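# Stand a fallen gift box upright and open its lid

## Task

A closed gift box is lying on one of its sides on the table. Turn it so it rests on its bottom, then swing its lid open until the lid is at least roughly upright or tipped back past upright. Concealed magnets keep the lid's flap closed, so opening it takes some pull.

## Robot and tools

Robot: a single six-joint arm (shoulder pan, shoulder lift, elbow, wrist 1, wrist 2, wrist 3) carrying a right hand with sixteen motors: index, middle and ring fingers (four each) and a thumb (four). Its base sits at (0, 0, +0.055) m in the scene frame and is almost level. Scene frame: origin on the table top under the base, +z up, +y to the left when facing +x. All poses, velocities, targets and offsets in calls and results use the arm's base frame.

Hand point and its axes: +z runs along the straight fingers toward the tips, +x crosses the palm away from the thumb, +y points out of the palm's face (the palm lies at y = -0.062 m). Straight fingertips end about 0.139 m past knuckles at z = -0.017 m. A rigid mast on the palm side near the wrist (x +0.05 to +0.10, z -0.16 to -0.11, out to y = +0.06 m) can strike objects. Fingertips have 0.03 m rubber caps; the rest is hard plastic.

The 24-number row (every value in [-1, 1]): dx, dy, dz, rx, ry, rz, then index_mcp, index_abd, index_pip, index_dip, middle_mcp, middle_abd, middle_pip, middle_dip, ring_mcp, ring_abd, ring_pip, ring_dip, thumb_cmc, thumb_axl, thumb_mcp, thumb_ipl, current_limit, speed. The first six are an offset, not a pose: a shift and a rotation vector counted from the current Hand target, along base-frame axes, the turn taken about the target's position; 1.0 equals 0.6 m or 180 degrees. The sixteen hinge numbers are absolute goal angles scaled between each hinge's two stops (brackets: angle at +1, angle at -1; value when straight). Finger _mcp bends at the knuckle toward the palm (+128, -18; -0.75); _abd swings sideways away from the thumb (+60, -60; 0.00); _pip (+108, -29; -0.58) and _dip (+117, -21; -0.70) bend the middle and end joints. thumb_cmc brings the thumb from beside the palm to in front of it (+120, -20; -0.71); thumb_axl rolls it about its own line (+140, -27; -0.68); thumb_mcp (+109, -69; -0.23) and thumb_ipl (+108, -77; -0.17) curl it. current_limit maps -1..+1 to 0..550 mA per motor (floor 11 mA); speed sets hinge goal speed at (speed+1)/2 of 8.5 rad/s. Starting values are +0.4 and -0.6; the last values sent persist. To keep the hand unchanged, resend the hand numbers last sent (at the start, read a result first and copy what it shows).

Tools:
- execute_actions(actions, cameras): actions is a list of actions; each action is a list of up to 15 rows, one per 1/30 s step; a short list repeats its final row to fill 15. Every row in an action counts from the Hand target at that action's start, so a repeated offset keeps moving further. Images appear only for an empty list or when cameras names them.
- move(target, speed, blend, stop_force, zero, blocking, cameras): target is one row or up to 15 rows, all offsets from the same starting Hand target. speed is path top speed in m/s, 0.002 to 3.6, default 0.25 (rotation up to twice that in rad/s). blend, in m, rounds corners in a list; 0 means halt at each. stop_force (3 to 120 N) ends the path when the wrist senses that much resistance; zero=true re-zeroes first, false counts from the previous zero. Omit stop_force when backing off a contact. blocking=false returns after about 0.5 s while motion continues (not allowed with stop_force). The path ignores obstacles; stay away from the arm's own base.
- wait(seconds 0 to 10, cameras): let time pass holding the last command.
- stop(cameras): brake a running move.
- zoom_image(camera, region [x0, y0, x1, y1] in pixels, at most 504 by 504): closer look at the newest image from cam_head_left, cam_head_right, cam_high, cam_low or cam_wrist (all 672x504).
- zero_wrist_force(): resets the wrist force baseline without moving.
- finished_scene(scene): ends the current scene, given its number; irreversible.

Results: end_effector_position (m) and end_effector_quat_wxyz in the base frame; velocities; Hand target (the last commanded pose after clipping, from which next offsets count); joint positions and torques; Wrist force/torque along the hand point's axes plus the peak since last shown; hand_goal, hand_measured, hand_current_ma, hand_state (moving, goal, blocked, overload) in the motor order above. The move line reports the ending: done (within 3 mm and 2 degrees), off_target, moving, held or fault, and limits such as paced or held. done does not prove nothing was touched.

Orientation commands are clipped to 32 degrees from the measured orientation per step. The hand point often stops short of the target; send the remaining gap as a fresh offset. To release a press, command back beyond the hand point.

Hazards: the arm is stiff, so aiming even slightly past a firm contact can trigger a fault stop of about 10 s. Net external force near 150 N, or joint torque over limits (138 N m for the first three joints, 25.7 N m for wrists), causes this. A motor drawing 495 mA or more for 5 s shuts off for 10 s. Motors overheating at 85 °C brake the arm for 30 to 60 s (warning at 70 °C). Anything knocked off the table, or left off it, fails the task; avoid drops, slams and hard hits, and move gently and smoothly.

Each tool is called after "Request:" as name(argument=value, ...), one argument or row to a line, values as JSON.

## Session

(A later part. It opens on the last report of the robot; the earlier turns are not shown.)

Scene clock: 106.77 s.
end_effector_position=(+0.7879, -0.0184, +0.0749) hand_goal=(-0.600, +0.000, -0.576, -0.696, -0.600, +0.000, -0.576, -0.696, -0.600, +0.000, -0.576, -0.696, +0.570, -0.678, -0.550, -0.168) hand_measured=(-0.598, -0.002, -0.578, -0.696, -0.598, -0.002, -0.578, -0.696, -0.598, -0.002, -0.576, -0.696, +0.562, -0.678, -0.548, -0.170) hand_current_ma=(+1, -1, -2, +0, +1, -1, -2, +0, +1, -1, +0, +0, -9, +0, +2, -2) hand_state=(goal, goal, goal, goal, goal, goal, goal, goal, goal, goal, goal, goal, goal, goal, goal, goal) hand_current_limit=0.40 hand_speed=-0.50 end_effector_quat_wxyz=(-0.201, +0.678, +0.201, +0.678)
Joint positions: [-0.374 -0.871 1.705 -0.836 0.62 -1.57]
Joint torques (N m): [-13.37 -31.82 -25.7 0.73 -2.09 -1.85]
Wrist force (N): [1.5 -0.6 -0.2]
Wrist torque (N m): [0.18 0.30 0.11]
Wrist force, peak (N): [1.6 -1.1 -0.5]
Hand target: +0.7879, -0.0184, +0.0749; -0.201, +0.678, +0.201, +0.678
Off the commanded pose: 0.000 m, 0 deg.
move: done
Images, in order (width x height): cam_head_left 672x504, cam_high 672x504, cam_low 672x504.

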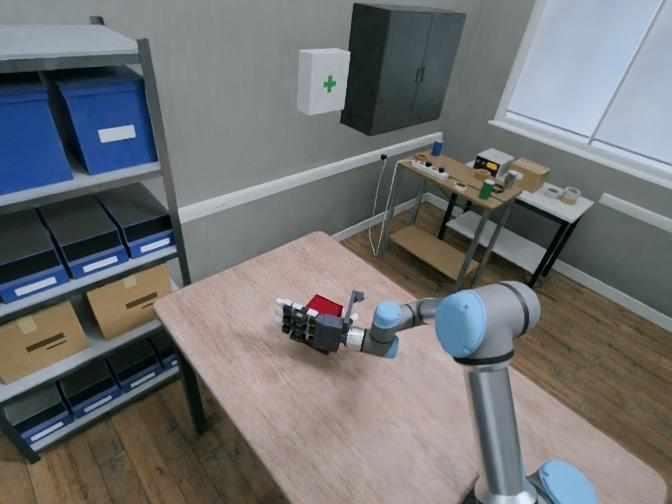

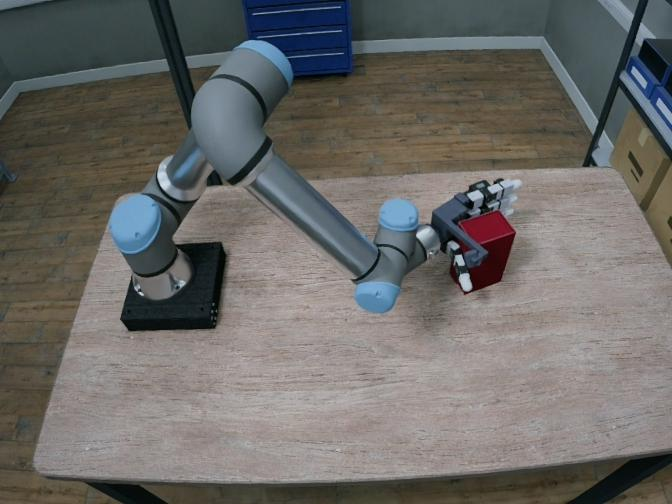

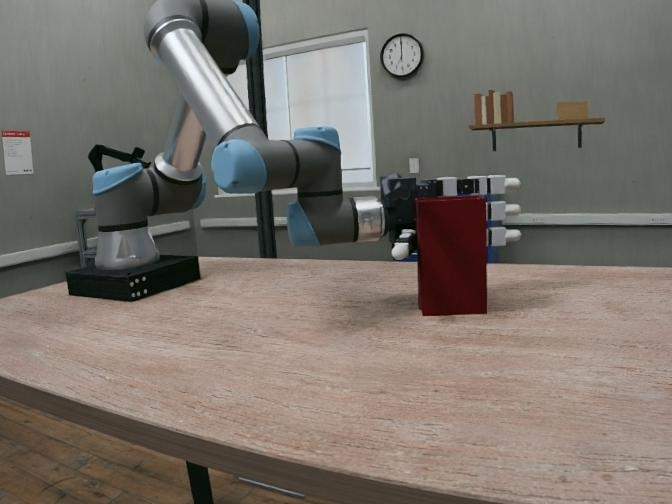

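Request:
move(
  target=[
    [0,0,0,0,0,-0.05,-0.6,0,-0.576,-0.696,-0.6,0,-0.576,-0.696,-0.6,0,-0.576,-0.696,0.57,-0.678,-0.55,-0.168,0.4,-0.5],
    [0,0,0,0,0,-0.05,0.6,0,-0.576,-0.696,0.6,0,-0.576,-0.696,-0.3,0,-0.576,-0.696,0.57,-0.678,-0.1,-0.168,0.2,-0.85],
  ],
  speed=0.1,
  cameras=["cam_high","cam_head_left","cam_low"],
)

Request:
zoom_image(
  camera="cam_high",
  region=[380, 150, 540, 310],
)

Request:
zoom_image(
  camera="cam_low",
  region=[330, 170, 530, 330],
)

Scene clock: 114.50 s.
end_effector_position=(+0.7879, -0.0184, +0.0750) hand_goal=(+0.600, +0.000, -0.576, -0.696, +0.600, +0.000, -0.576, -0.696, -0.300, +0.000, -0.576, -0.696, +0.570, -0.678, -0.100, -0.168) hand_measured=(-0.136, +0.000, -0.596, -0.696, -0.138, +0.000, -0.596, -0.696, -0.302, -0.002, -0.576, -0.696, +0.562, -0.678, -0.220, -0.192) hand_current_ma=(-330, +0, -28, +0, -330, +0, -29, +0, -1, -1, +0, +0, -9, +0, -329, -63) hand_state=(blocked, goal, goal, goal, blocked, goal, goal, goal, goal, goal, goal, goal, goal, goal, blocked, blocked) hand_current_limit=0.20 hand_speed=-0.85 end_effector_quat_wxyz=(-0.147, +0.691, +0.147, +0.692)
Joint positions: [-0.31 -0.886 1.735 -0.851 0.841 -1.57]
Joint torques (N m): [13.39 -53.5 -10.12 -1.66 0.92 -1.51]
Wrist force (N): [2.4 -0.6 0.4]
Wrist torque (N m): [0.20 0.34 0.13]
Wrist force, peak (N): [3.1 -1.4 0.2]
Hand target: +0.7879, -0.0184, +0.0749; -0.147, +0.691, +0.147, +0.692
Off the commanded pose: 0.000 m, 0 deg.
move: done
Images, in order (width x height): cam_head_left 672x504, cam_high 672x504, cam_low 672x504.

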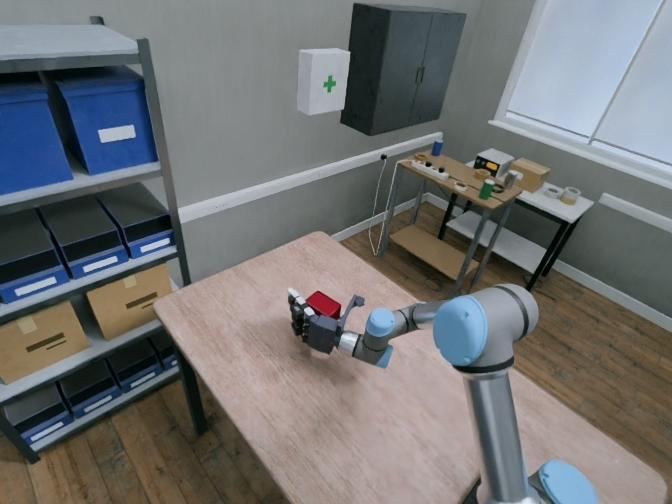

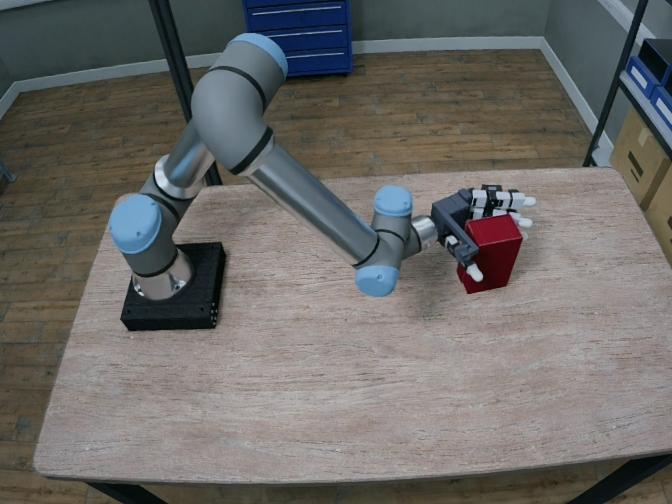

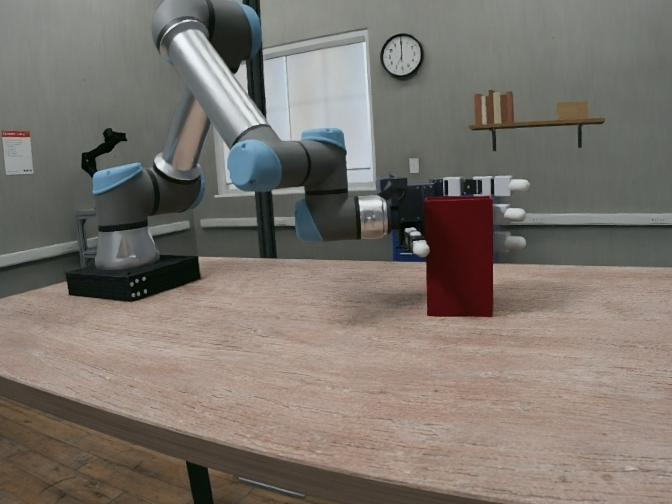

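Scaled by 3.150 from the camera's 672x504 image, which has a finer 960x720 frame.

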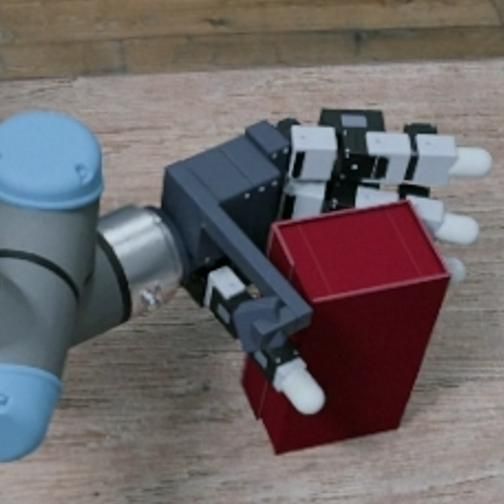

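Scaled by 2.520 from the camera's 672x504 image, which has a finer 960x720 frame.

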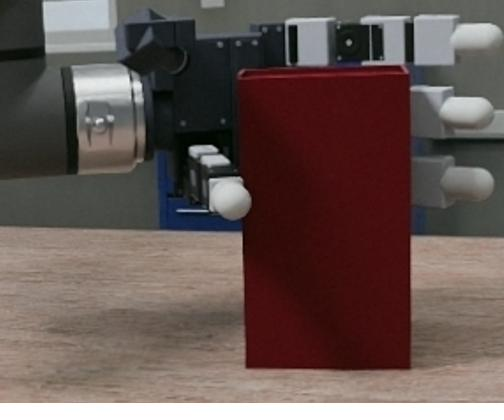

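Request:
move(
  target=[
    [0,0,0,0,0,0,-0.6,0,-0.576,-0.696,-0.6,0,-0.576,-0.696,-0.6,0,-0.576,-0.696,0.57,-0.678,-0.52,-0.168,0.4,-0.3],
    [0.049,0.01,0,0,0,-0.061,-0.6,0,-0.576,-0.696,-0.6,0,-0.576,-0.696,-0.6,0,-0.576,-0.696,0.57,-0.678,-0.52,-0.168,0.4,-0.5],
    [0.063,-0.055,0,0,0,-0.061,-0.6,0,-0.576,-0.696,-0.6,0,-0.576,-0.696,-0.6,0,-0.576,-0.696,0.57,-0.678,-0.52,-0.168,0.4,-0.5],
  ],
  speed=[0.1,0.1,0.04],
  cameras=["cam_high","cam_head_left","cam_low","cam_wrist"],
)

Request:
zoom_image(
  camera="cam_high",
  region=[400, 150, 560, 310],
)

Request:
zoom_image(
  camera="cam_low",
  region=[350, 170, 550, 330],
)

Scene clock: 125.63 s.
end_effector_position=(+0.8257, -0.0513, +0.0749) hand_goal=(-0.600, +0.000, -0.576, -0.696, -0.600, +0.000, -0.576, -0.696, -0.600, +0.000, -0.576, -0.696, +0.570, -0.678, -0.520, -0.168) hand_measured=(-0.598, -0.002, -0.578, -0.696, -0.598, -0.002, -0.578, -0.696, -0.598, -0.002, -0.576, -0.696, +0.562, -0.678, -0.518, -0.170) hand_current_ma=(+1, -1, -2, +0, +1, -1, -2, +0, +1, -1, +0, +0, -9, +0, +2, -2) hand_state=(goal, goal, goal, goal, goal, goal, goal, goal, goal, goal, goal, goal, goal, goal, goal, goal) hand_current_limit=0.40 hand_speed=-0.50 end_effector_quat_wxyz=(-0.080, +0.702, +0.081, +0.703)
Joint positions: [-0.266 -0.821 1.604 -0.784 1.077 -1.571]
Joint torques (N m): [-14.68 -34.86 -25.96 0.06 -2.12 0.75]
Wrist force (N): [1.3 -1.0 -0.2]
Wrist torque (N m): [0.14 0.34 0.10]
Wrist force, peak (N): [3.0 -1.0 0.5]
Hand target: +0.8257, -0.0514, +0.0749; -0.080, +0.702, +0.081, +0.703
Off the commanded pose: 0.000 m, 0 deg.
move: done
Images, in order (width x height): cam_head_left 672x504, cam_high 672x504, cam_low 672x504, cam_wrist 672x504.

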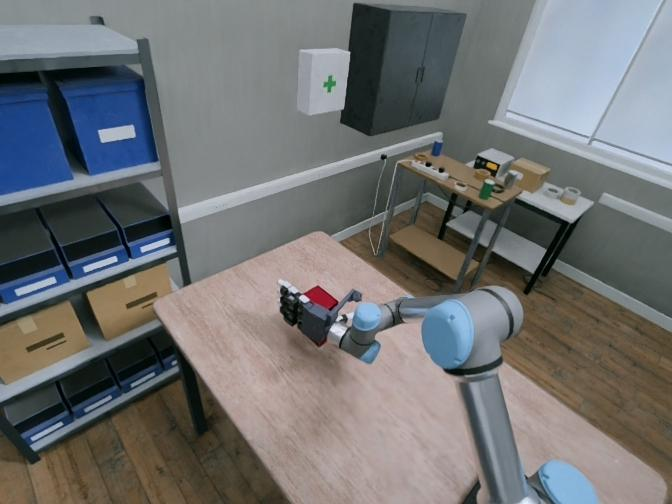

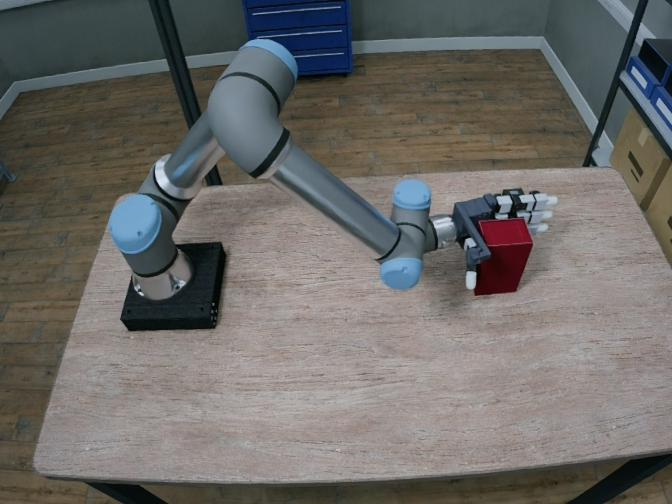

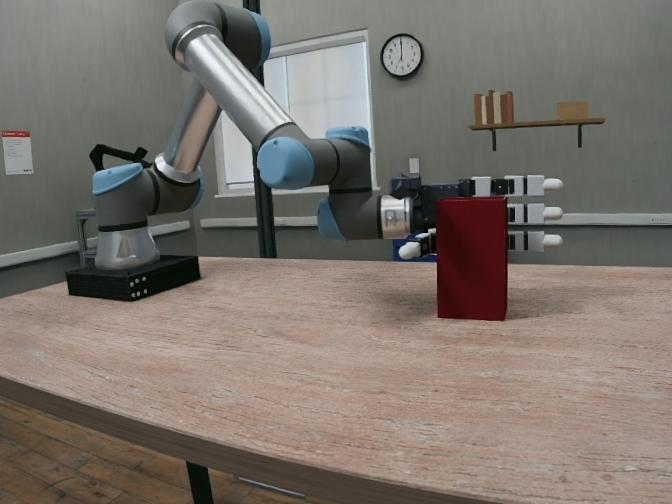

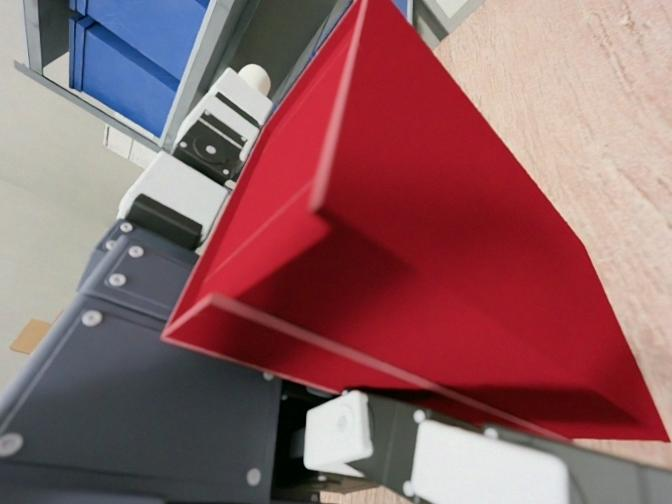

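Scaled by 3.150 from the camera's 672x504 image, which has a finer 960x720 frame.

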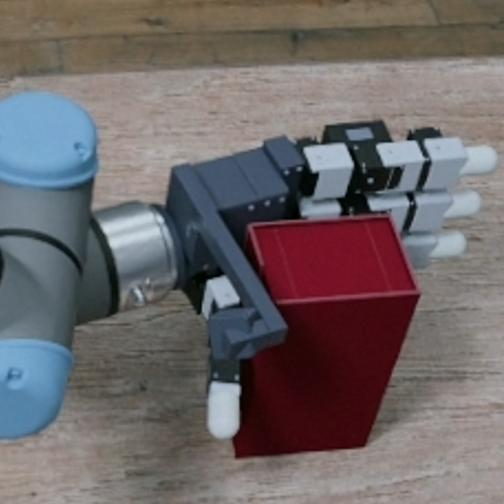

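Scaled by 2.520 from the camera's 672x504 image, which has a finer 960x720 frame.

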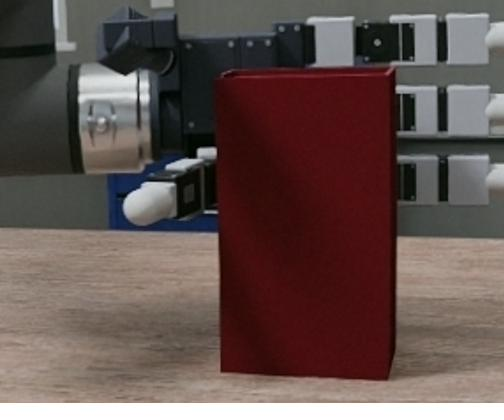

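Request:
move(
  target=[
    [0,0,0,0,0,0,-0.6,0,0.75,-0.6,-0.6,0,0.75,-0.6,-0.6,0,-0.576,-0.696,0.57,-0.678,-0.52,-0.168,0.2,-0.8],
    [0,0,0,0,0,0,-0.45,0,0.75,-0.6,-0.45,0,0.75,-0.6,-0.6,0,-0.576,-0.696,0.57,-0.678,-0.1,-0.168,0.2,-0.85],
  ],
  speed=0.1,
  cameras=["cam_high","cam_head_left","cam_low"],
)

Request:
zoom_image(
  camera="cam_high",
  region=[400, 150, 560, 310],
)

Request:
zoom_image(
  camera="cam_low",
  region=[350, 170, 550, 330],
)

Scene clock: 137.10 s.
end_effector_position=(+0.8257, -0.0514, +0.0749) hand_goal=(-0.450, +0.000, +0.750, -0.600, -0.450, +0.000, +0.750, -0.600, -0.600, +0.000, -0.576, -0.696, +0.570, -0.678, -0.100, -0.168) hand_measured=(-0.618, +0.000, +0.654, -0.606, -0.616, -0.002, +0.652, -0.606, -0.598, -0.002, -0.576, -0.696, +0.562, -0.676, -0.348, -0.170) hand_current_ma=(-330, +0, -282, -6, -330, -1, -285, -5, +1, -1, +0, +0, -9, +3, -330, -2) hand_state=(blocked, goal, blocked, goal, blocked, goal, blocked, goal, goal, goal, goal, goal, goal, goal, blocked, goal) hand_current_limit=0.20 hand_speed=-0.85 end_effector_quat_wxyz=(-0.080, +0.702, +0.081, +0.703)
Joint positions: [-0.266 -0.821 1.604 -0.784 1.077 -1.571]
Joint torques (N m): [-11.55 -36.28 -23.17 -0.39 -1.79 0.74]
Wrist force (N): [1.8 -0.6 -0.6]
Wrist torque (N m): [0.17 0.19 0.10]
Wrist force, peak (N): [3.0 -0.6 0.9]
Hand target: +0.8257, -0.0514, +0.0749; -0.080, +0.702, +0.081, +0.703
Off the commanded pose: 0.000 m, 0 deg.
move: done
Images, in order (width x height): cam_head_left 672x504, cam_high 672x504, cam_low 672x504.

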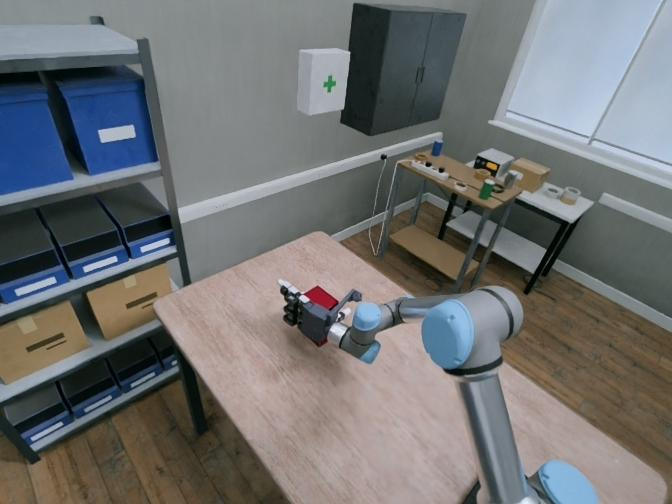

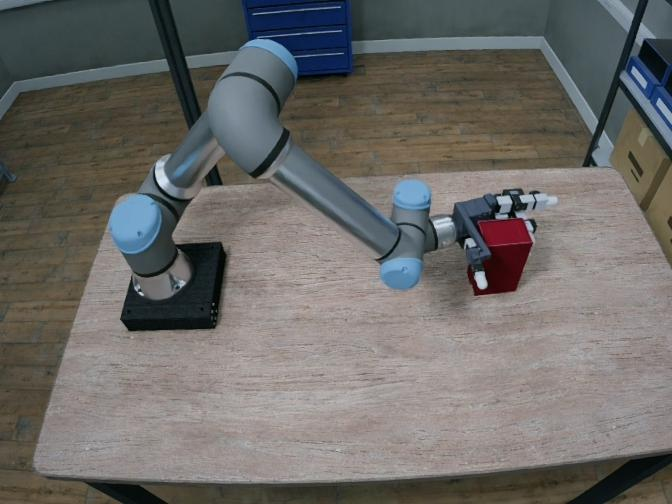

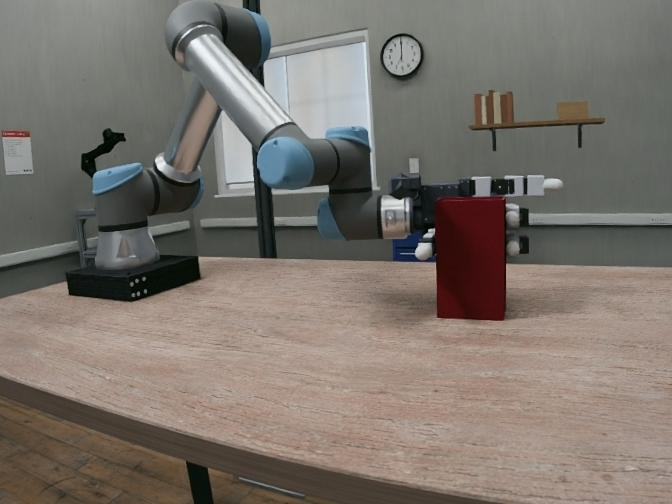

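Scaled by 3.150 from the camera's 672x504 image, which has a finer 960x720 frame.

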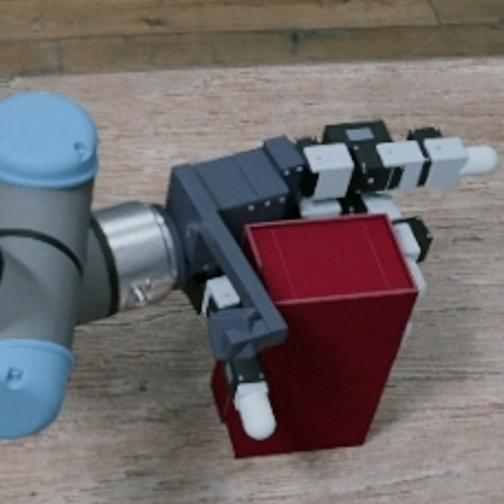

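Scaled by 2.520 from the camera's 672x504 image, which has a finer 960x720 frame.

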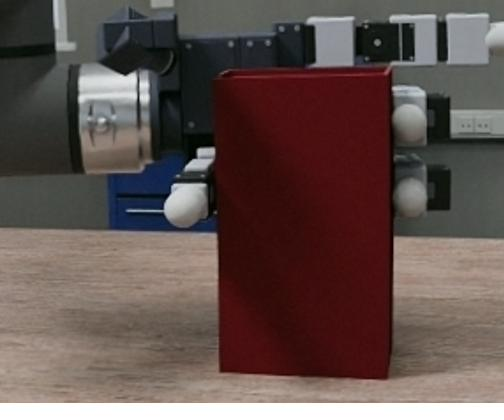

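Request:
move(
  target=[
    [0,0,0,0,0,0,-0.6,0,-0.2,-0.6,-0.6,0,-0.2,-0.6,-0.6,0,-0.576,-0.696,0.57,-0.678,-0.48,-0.168,0.3,-0.6],
    [-0.019,0.09,0,0,0,0,-0.6,0,-0.2,-0.6,-0.6,0,-0.2,-0.6,-0.6,0,-0.576,-0.696,0.57,-0.678,-0.48,-0.168,0.3,-0.6],
    [-0.019,0.09,0,0,0,0,-0.4,0,0.75,-0.6,-0.4,0,0.75,-0.6,-0.6,0,-0.576,-0.696,0.57,-0.678,-0.1,-0.168,0.2,-0.85],
  ],
  speed=0.1,
  cameras=["cam_high","cam_low"],
)

Request:
zoom_image(
  camera="cam_high",
  region=[400, 150, 560, 310],
)

Request:
zoom_image(
  camera="cam_low",
  region=[350, 170, 550, 330],
)

Scene clock: 151.40 s.
end_effector_position=(+0.8143, +0.0026, +0.0749) hand_goal=(-0.400, +0.000, +0.750, -0.600, -0.400, +0.000, +0.750, -0.600, -0.600, +0.000, -0.576, -0.696, +0.570, -0.678, -0.100, -0.168) hand_measured=(-0.462, -0.002, +0.426, -0.626, -0.460, -0.002, +0.420, -0.618, -0.598, -0.002, -0.576, -0.696, +0.562, -0.676, -0.256, -0.212) hand_current_ma=(-164, -1, -330, -45, -158, -1, -330, -28, +1, -1, +0, +0, -10, +2, -330, -138) hand_state=(blocked, goal, blocked, blocked, blocked, goal, blocked, goal, goal, goal, goal, goal, goal, goal, blocked, blocked) hand_current_limit=0.20 hand_speed=-0.85 end_effector_quat_wxyz=(-0.080, +0.702, +0.081, +0.703)
Joint positions: [-0.176 -0.84 1.641 -0.803 1.166 -1.571]
Joint torques (N m): [14.98 -56.62 -11.93 -1.86 0.96 -1.91]
Wrist force (N): [1.8 -1.0 0.3]
Wrist torque (N m): [0.12 0.25 0.13]
Wrist force, peak (N): [2.5 -0.6 0.7]
Hand target: +0.8143, +0.0026, +0.0749; -0.080, +0.702, +0.081, +0.703
Off the commanded pose: 0.000 m, 0 deg.
move: done
Images, in order (width x height): cam_high 672x504, cam_low 672x504.

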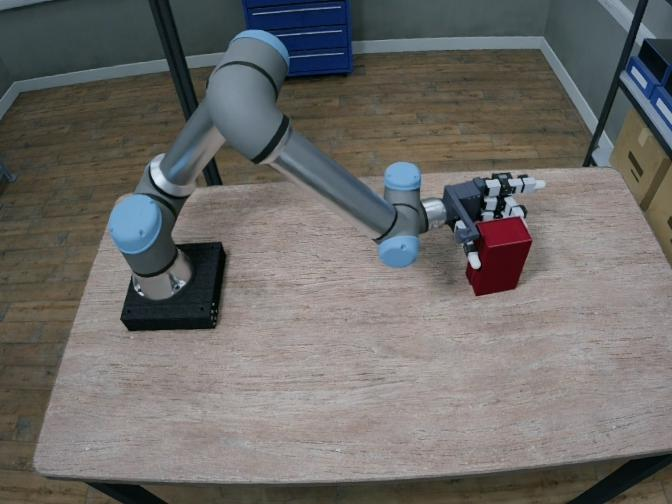

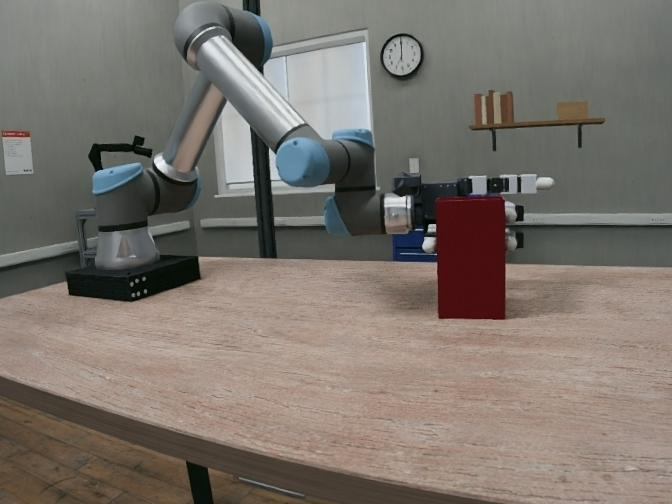

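Scaled by 3.150 from the camera's 672x504 image, which has a finer 960x720 frame.

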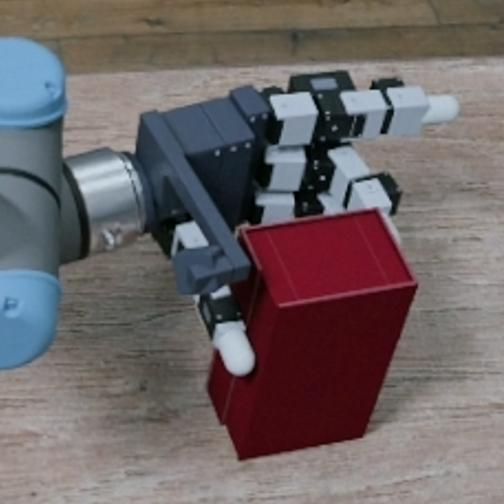

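Scaled by 2.520 from the camera's 672x504 image, which has a finer 960x720 frame.

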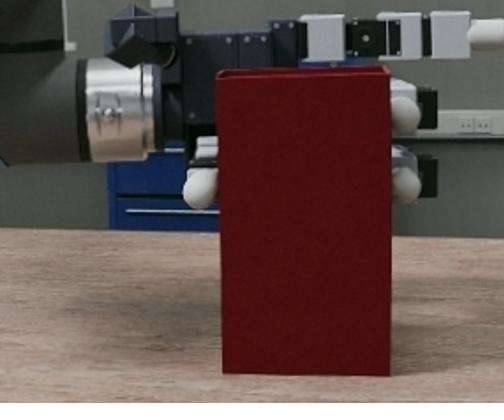

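Request:
move(
  target=[
    [0,0,0.08,0,0,0,-0.4,0,0.75,-0.6,-0.4,0,0.75,-0.6,-0.6,0,-0.576,-0.696,0.57,-0.678,-0.1,-0.168,0.2,-0.85],
    [-0.19,0,0.25,0,0,0,-0.4,0,0.75,-0.6,-0.4,0,0.75,-0.6,-0.6,0,-0.576,-0.696,0.57,-0.678,-0.1,-0.168,0.2,-0.85],
  ],
  speed=[0.05,0.15],
  blend=[0.02,0],
  cameras=["cam_high","cam_low"],
)

Scene clock: 163.27 s.
end_effector_position=(+0.7003, +0.0026, +0.2249) hand_goal=(-0.400, +0.000, +0.750, -0.600, -0.400, +0.000, +0.750, -0.600, -0.600, +0.000, -0.576, -0.696, +0.570, -0.678, -0.100, -0.168) hand_measured=(-0.470, -0.002, +0.432, -0.626, -0.460, -0.002, +0.428, -0.620, -0.598, -0.002, -0.576, -0.696, +0.542, -0.668, -0.256, -0.206) hand_current_ma=(-193, -1, -330, -45, -158, -1, -330, -33, +1, -1, +0, +0, -53, +14, -330, -114) hand_state=(blocked, goal, blocked, blocked, blocked, goal, blocked, blocked, goal, goal, goal, goal, blocked, goal, blocked, blocked) hand_current_limit=0.20 hand_speed=-0.85 end_effector_quat_wxyz=(-0.080, +0.702, +0.081, +0.703)
Joint positions: [-0.222 -1.292 1.9 -0.609 1.121 -1.571]
Joint torques (N m): [-13.61 -44.91 -12.8 -0.23 -2.38 0.16]
Wrist force (N): [-0.3 -0.4 0.0]
Wrist torque (N m): [0.20 0.39 0.21]
Wrist force, peak (N): [2.0 -1.0 0.3]
Hand target: +0.7003, +0.0026, +0.2249; -0.080, +0.702, +0.081, +0.703
Off the commanded pose: 0.000 m, 0 deg.
move: done
Images, in order (width x height): cam_high 672x504, cam_low 672x504.

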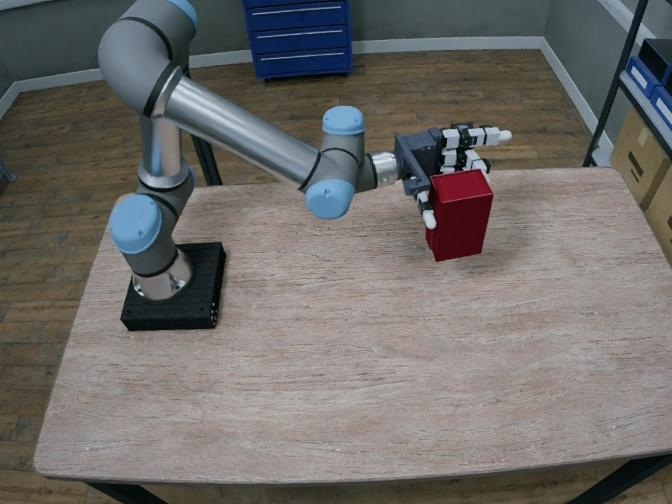

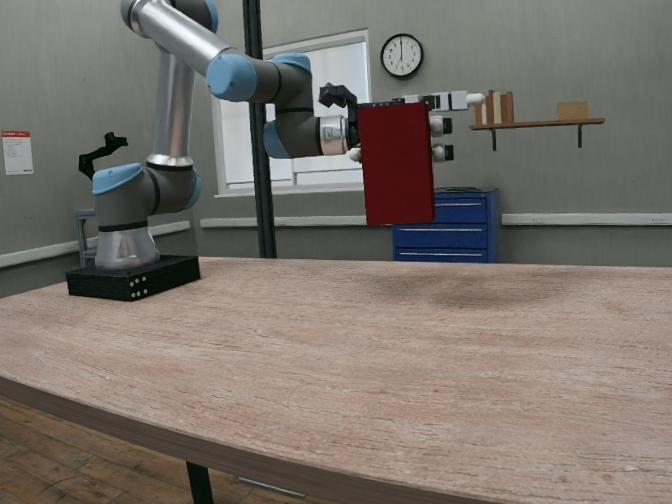

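Request:
move(
  target=[-0.1,0,0,0.489,0.104,0,-0.4,0,0.75,-0.6,-0.4,0,0.75,-0.6,-0.6,0,-0.576,-0.696,0.57,-0.678,-0.1,-0.168,0.25,-0.85],
  speed=0.25,
)

Request:
move(
  target=[-0.18,0.08,-0.05,0,0,-0.483,-0.4,0,0.75,-0.6,-0.4,0,0.75,-0.6,-0.6,0,-0.576,-0.696,0.57,-0.678,-0.1,-0.168,0.25,-0.85],
  speed=0.25,
  cameras=["cam_high","cam_low","cam_head_left"],
)

Request:
zoom_image(
  camera="cam_high",
  region=[280, 90, 460, 270],
)

Request:
zoom_image(
  camera="cam_low",
  region=[220, 70, 420, 240],
)

Scene clock: 172.37 s.
end_effector_position=(+0.6403, +0.0026, +0.2250) hand_goal=(-0.400, +0.000, +0.750, -0.600, -0.400, +0.000, +0.750, -0.600, -0.600, +0.000, -0.576, -0.696, +0.570, -0.678, -0.100, -0.168) hand_measured=(-0.470, +0.000, +0.434, -0.630, -0.460, -0.002, +0.430, -0.622, -0.592, -0.002, -0.576, -0.696, +0.544, -0.668, -0.256, -0.206) hand_current_ma=(-194, +0, -344, -57, -158, +0, -344, -34, +8, -1, +0, +0, -46, +15, -344, -111) hand_state=(blocked, goal, blocked, blocked, blocked, goal, blocked, blocked, goal, goal, goal, goal, blocked, goal, blocked, blocked) hand_current_limit=0.25 hand_speed=-0.85 end_effector_quat_wxyz=(+0.554, -0.544, +0.441, -0.450)
Joint positions: [-0.479 -1.45 1.924 -0.498 0.883 0.014]
Joint torques (N m): [-13.43 -15.97 -14.09 -3.57 -2.07 2.1]
Wrist force (N): [-0.8 1.5 1.1]
Wrist torque (N m): [0.41 0.25 0.13]
Wrist force, peak (N): [-0.7 1.4 1.4]
Hand target: +0.6403, +0.0026, +0.2249; +0.554, -0.544, +0.441, -0.450
Off the commanded pose: 0.000 m, 0 deg.
move: done

Scene clock: 176.20 s.
end_effector_position=(+0.5323, +0.0505, +0.1949) hand_goal=(-0.400, +0.000, +0.750, -0.600, -0.400, +0.000, +0.750, -0.600, -0.600, +0.000, -0.576, -0.696, +0.570, -0.678, -0.100, -0.168) hand_measured=(-0.470, +0.000, +0.434, -0.630, -0.460, +0.000, +0.430, -0.622, -0.592, -0.002, -0.576, -0.696, +0.546, -0.668, -0.256, -0.206) hand_current_ma=(-194, +0, -344, -57, -158, +0, -344, -34, +9, -1, +0, +0, -43, +15, -344, -111) hand_state=(blocked, goal, blocked, blocked, blocked, goal, blocked, blocked, goal, goal, goal, goal, blocked, goal, blocked, blocked) hand_current_limit=0.25 hand_speed=-0.85 end_effector_quat_wxyz=(+0.093, -0.094, +0.701, -0.700)
Joint positions: [0.276 -1.222 1.707 -0.621 3.153 -0.137]
Joint torques (N m): [13.18 -22.52 -28.69 1.3 1.99 1.93]
Wrist force (N): [-0.6 1.2 1.0]
Wrist torque (N m): [0.39 0.26 0.15]
Wrist force, peak (N): [-0.6 1.7 1.7]
Hand target: +0.5323, +0.0506, +0.1949; +0.093, -0.092, +0.694, -0.708
Off the commanded pose: 0.000 m, 1 deg.
move: done
Images, in order (width x height): cam_head_left 672x504, cam_high 672x504, cam_low 672x504.

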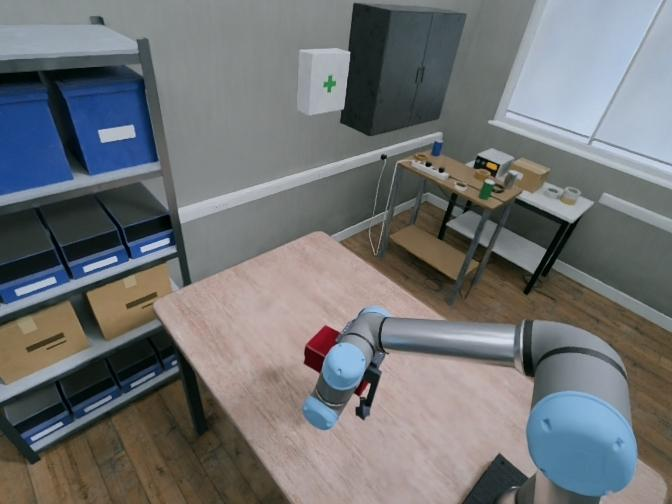

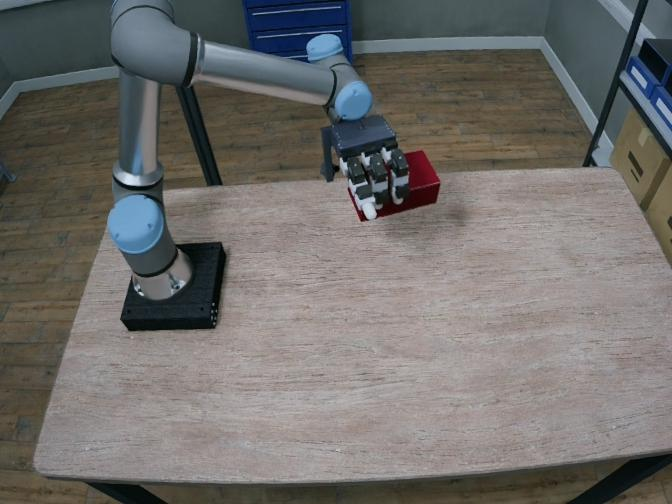

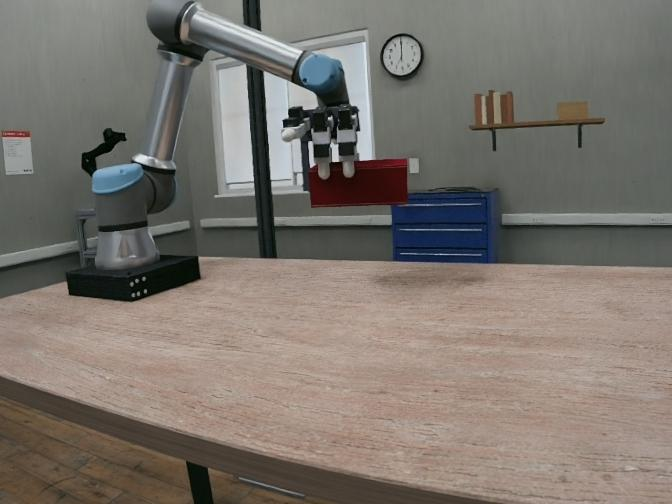

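Scaled by 2.800 from the camera's 672x504 image, which has a finer 960x720 frame.

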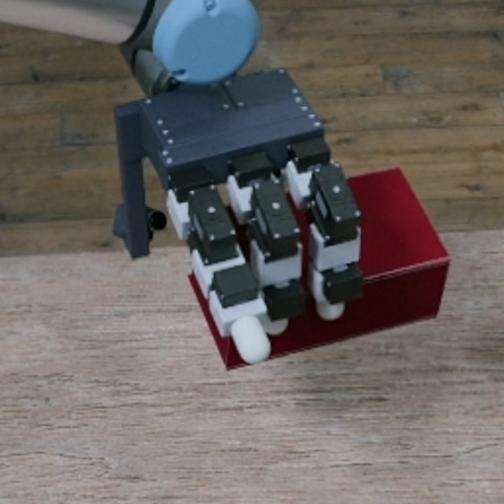

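Scaled by 2.520 from the camera's 672x504 image, which has a finer 960x720 frame.

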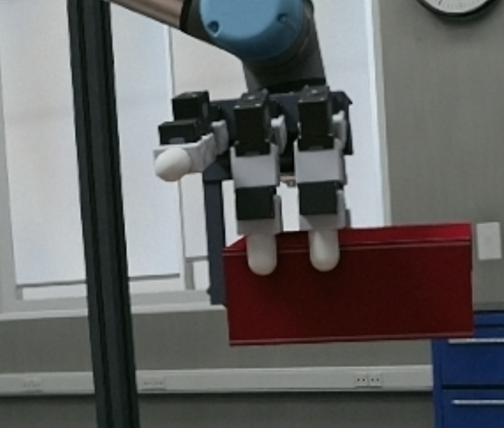

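Request:
move(
  target=[0,-0.13,-0.2,0,0,0,-0.4,0,0.75,-0.6,-0.4,0,0.75,-0.6,-0.6,0,-0.576,-0.696,0.57,-0.678,-0.1,-0.168,0.25,-0.85],
  speed=0.15,
)

Request:
move(
  target=[0,0,-0.15,0,0,0,-0.4,0,0.75,-0.6,-0.4,0,0.75,-0.6,-0.6,0,-0.576,-0.696,0.57,-0.678,-0.1,-0.168,0.25,-0.85],
  speed=0.02,
  stop_force=3.5,
  cameras=["cam_high","cam_low"],
)

Request:
zoom_image(
  camera="cam_low",
  region=[240, 170, 460, 330],
)

Scene clock: 183.47 s.
end_effector_position=(+0.5323, -0.0275, +0.0750) hand_goal=(-0.400, +0.000, +0.750, -0.600, -0.400, +0.000, +0.750, -0.600, -0.600, +0.000, -0.576, -0.696, +0.570, -0.678, -0.100, -0.168) hand_measured=(-0.470, +0.000, +0.434, -0.632, -0.460, +0.000, +0.430, -0.622, -0.592, -0.002, -0.576, -0.696, +0.546, -0.668, -0.256, -0.206) hand_current_ma=(-194, +0, -344, -57, -158, +0, -344, -34, +9, -1, +0, +0, -42, +15, -344, -111) hand_state=(blocked, goal, blocked, blocked, blocked, goal, blocked, blocked, goal, goal, goal, goal, blocked, goal, blocked, blocked) hand_current_limit=0.25 hand_speed=-0.85 end_effector_quat_wxyz=(+0.093, -0.092, +0.695, -0.707)
Joint positions: [0.123 -1.105 1.926 -0.946 3.001 -0.124]
Joint torques (N m): [13.54 -48.68 -7.2 -2.76 -2.46 -2.04]
Wrist force (N): [-0.7 1.4 0.9]
Wrist torque (N m): [0.42 0.28 0.24]
Wrist force, peak (N): [-0.7 2.6 1.4]
Hand target: +0.5323, -0.0274, +0.0749; +0.093, -0.092, +0.694, -0.708
Off the commanded pose: 0.000 m, 0 deg.
move: done

Scene clock: 187.10 s.
end_effector_position=(+0.5323, -0.0274, +0.0274) hand_goal=(-0.400, +0.000, +0.750, -0.600, -0.400, +0.000, +0.750, -0.600, -0.600, +0.000, -0.576, -0.696, +0.570, -0.678, -0.100, -0.168) hand_measured=(-0.472, +0.000, +0.444, -0.634, -0.462, +0.000, +0.438, -0.624, -0.592, -0.002, -0.576, -0.696, +0.546, -0.666, -0.258, -0.198) hand_current_ma=(-206, +0, -344, -63, -169, +0, -344, -38, +9, -1, +0, +0, -40, +18, -344, -86) hand_state=(blocked, goal, blocked, blocked, blocked, goal, blocked, blocked, goal, goal, goal, goal, blocked, goal, blocked, blocked) hand_current_limit=0.25 hand_speed=-0.85 end_effector_quat_wxyz=(+0.093, -0.092, +0.695, -0.707)
Joint positions: [0.123 -1.013 1.948 -1.062 3.001 -0.126]
Joint torques (N m): [8.7 -49.66 -23.41 0.94 1.01 1.36]
Wrist force (N): [-0.5 1.3 1.2]
Wrist torque (N m): [0.41 0.25 0.28]
Wrist force, peak (N): [-0.3 -8.8 -1.2]
Hand target: +0.5323, -0.0274, +0.0274; +0.093, -0.092, +0.695, -0.707 (not the last commanded pose)
Off the commanded pose: 0.042 m, 0 deg.
move: contact
Images, in order (width x height): cam_high 672x504, cam_low 672x504.

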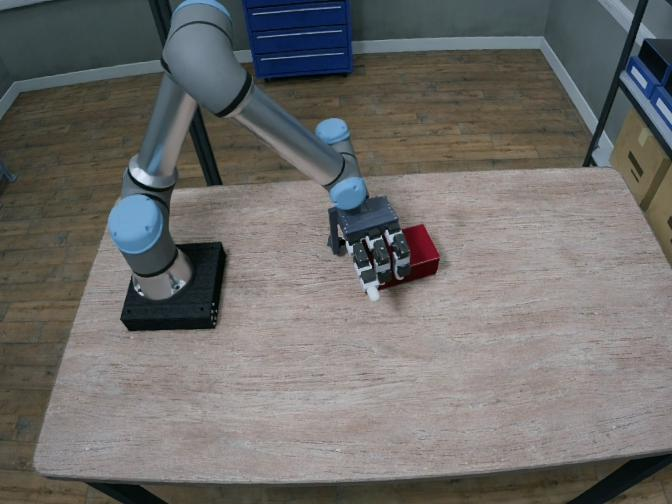

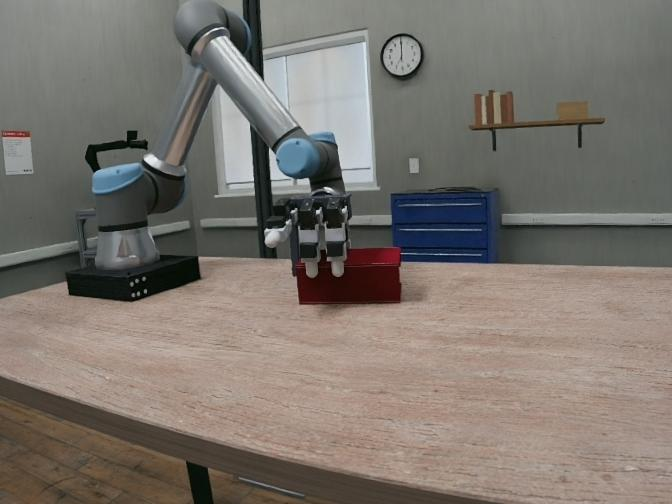

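Scaled by 2.291 from the camera's 672x504 image, which has a finer 960x720 frame.

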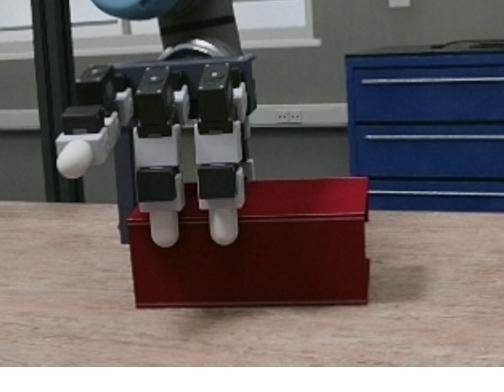

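Request:
move(
  target=[
    [0,0,-0.008,0,0,0,-0.4,0,0.75,-0.6,-0.4,0,0.75,-0.6,-0.6,0,-0.576,-0.696,0.57,-0.678,-0.1,-0.168,0.25,-0.85],
    [0,0,-0.008,0,0,0,-0.45,0,0.1,-0.6,-0.45,0,0.1,-0.6,-0.6,0,-0.576,-0.696,0.57,-0.678,-0.5,-0.168,0.25,-0.85],
    [0,0,0.25,0,0,0,-0.45,0,0.1,-0.6,-0.45,0,0.1,-0.6,-0.6,0,-0.576,-0.696,0.57,-0.678,-0.5,-0.168,0.25,-0.7],
  ],
  speed=[0.02,0.05,0.12],
  cameras=["cam_high","cam_low","cam_head_left"],
)

Request:
zoom_image(
  camera="cam_low",
  region=[260, 190, 460, 330],
)

Request:
zoom_image(
  camera="cam_high",
  region=[320, 180, 480, 320],
)

Scene clock: 197.00 s.
end_effector_position=(+0.5323, -0.0274, +0.1774) hand_goal=(-0.450, +0.000, +0.100, -0.600, -0.450, +0.000, +0.100, -0.600, -0.600, +0.000, -0.576, -0.696, +0.570, -0.678, -0.500, -0.168) hand_measured=(-0.444, +0.000, +0.104, -0.604, -0.444, +0.000, +0.106, -0.602, -0.592, -0.002, -0.576, -0.696, +0.568, -0.676, -0.494, -0.166) hand_current_ma=(+6, +0, +4, -2, +6, +0, +4, -2, +9, -1, +0, +0, -1, +2, +7, +1) hand_state=(goal, goal, goal, goal, goal, goal, goal, goal, goal, goal, goal, goal, goal, goal, goal, goal) hand_current_limit=0.25 hand_speed=-0.70 end_effector_quat_wxyz=(+0.093, -0.092, +0.695, -0.707)
Joint positions: [0.123 -1.267 1.835 -0.694 3.001 -0.126]
Joint torques (N m): [-13.7 -20.82 -29.14 1.25 -2.52 1.8]
Wrist force (N): [-0.9 -1.2 0.9]
Wrist torque (N m): [0.28 0.32 0.19]
Wrist force, peak (N): [-0.7 -12.3 -1.7]
Hand target: +0.5323, -0.0274, +0.1774; +0.093, -0.092, +0.695, -0.707
Off the commanded pose: 0.000 m, 0 deg.
move: done
Images, in order (width x height): cam_head_left 672x504, cam_high 672x504, cam_low 672x504.

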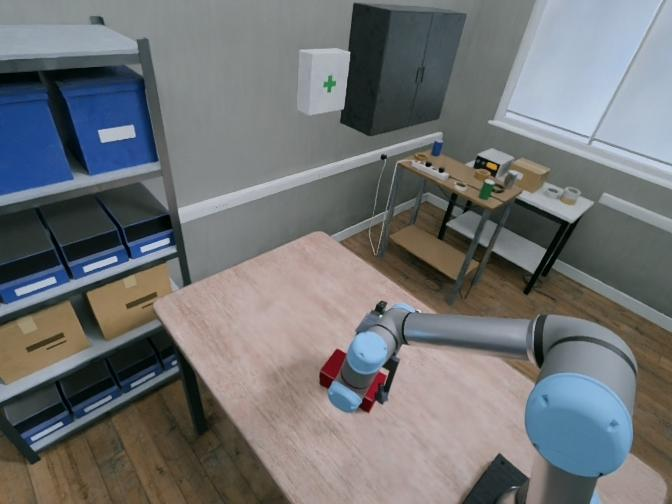

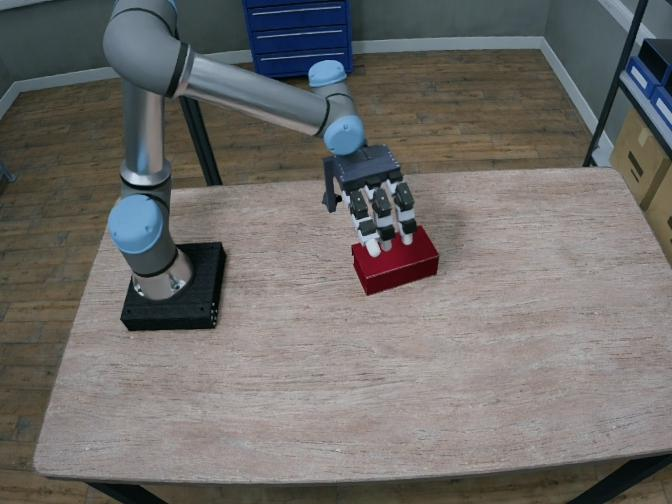

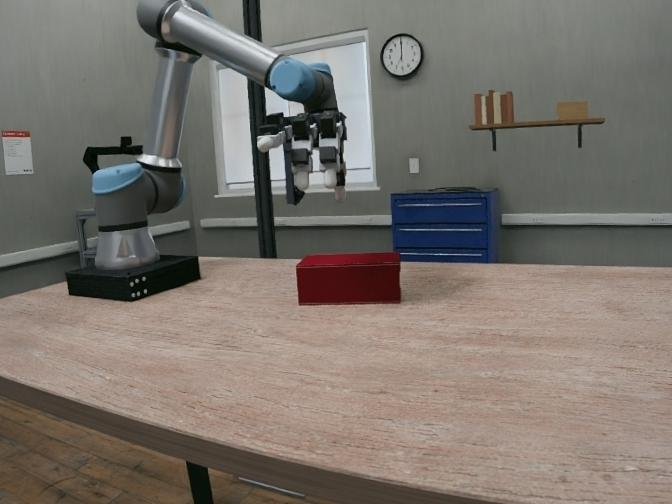

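Scaled by 2.520 from the camera's 672x504 image, which has a finer 960x720 frame.

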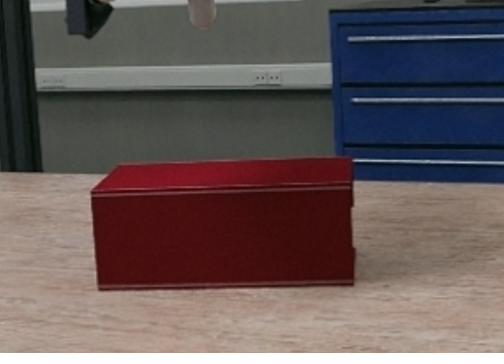

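Scaled by 3.150 from the camera's 672x504 image, which has a finer 960x720 frame.

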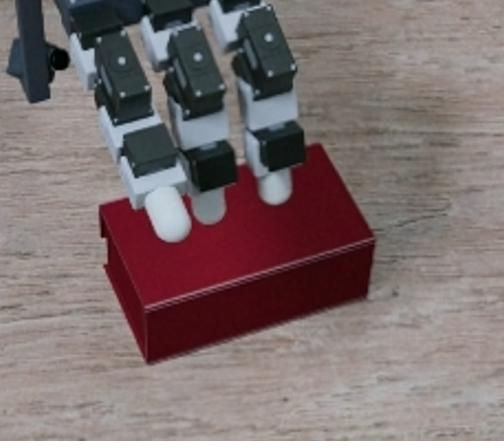

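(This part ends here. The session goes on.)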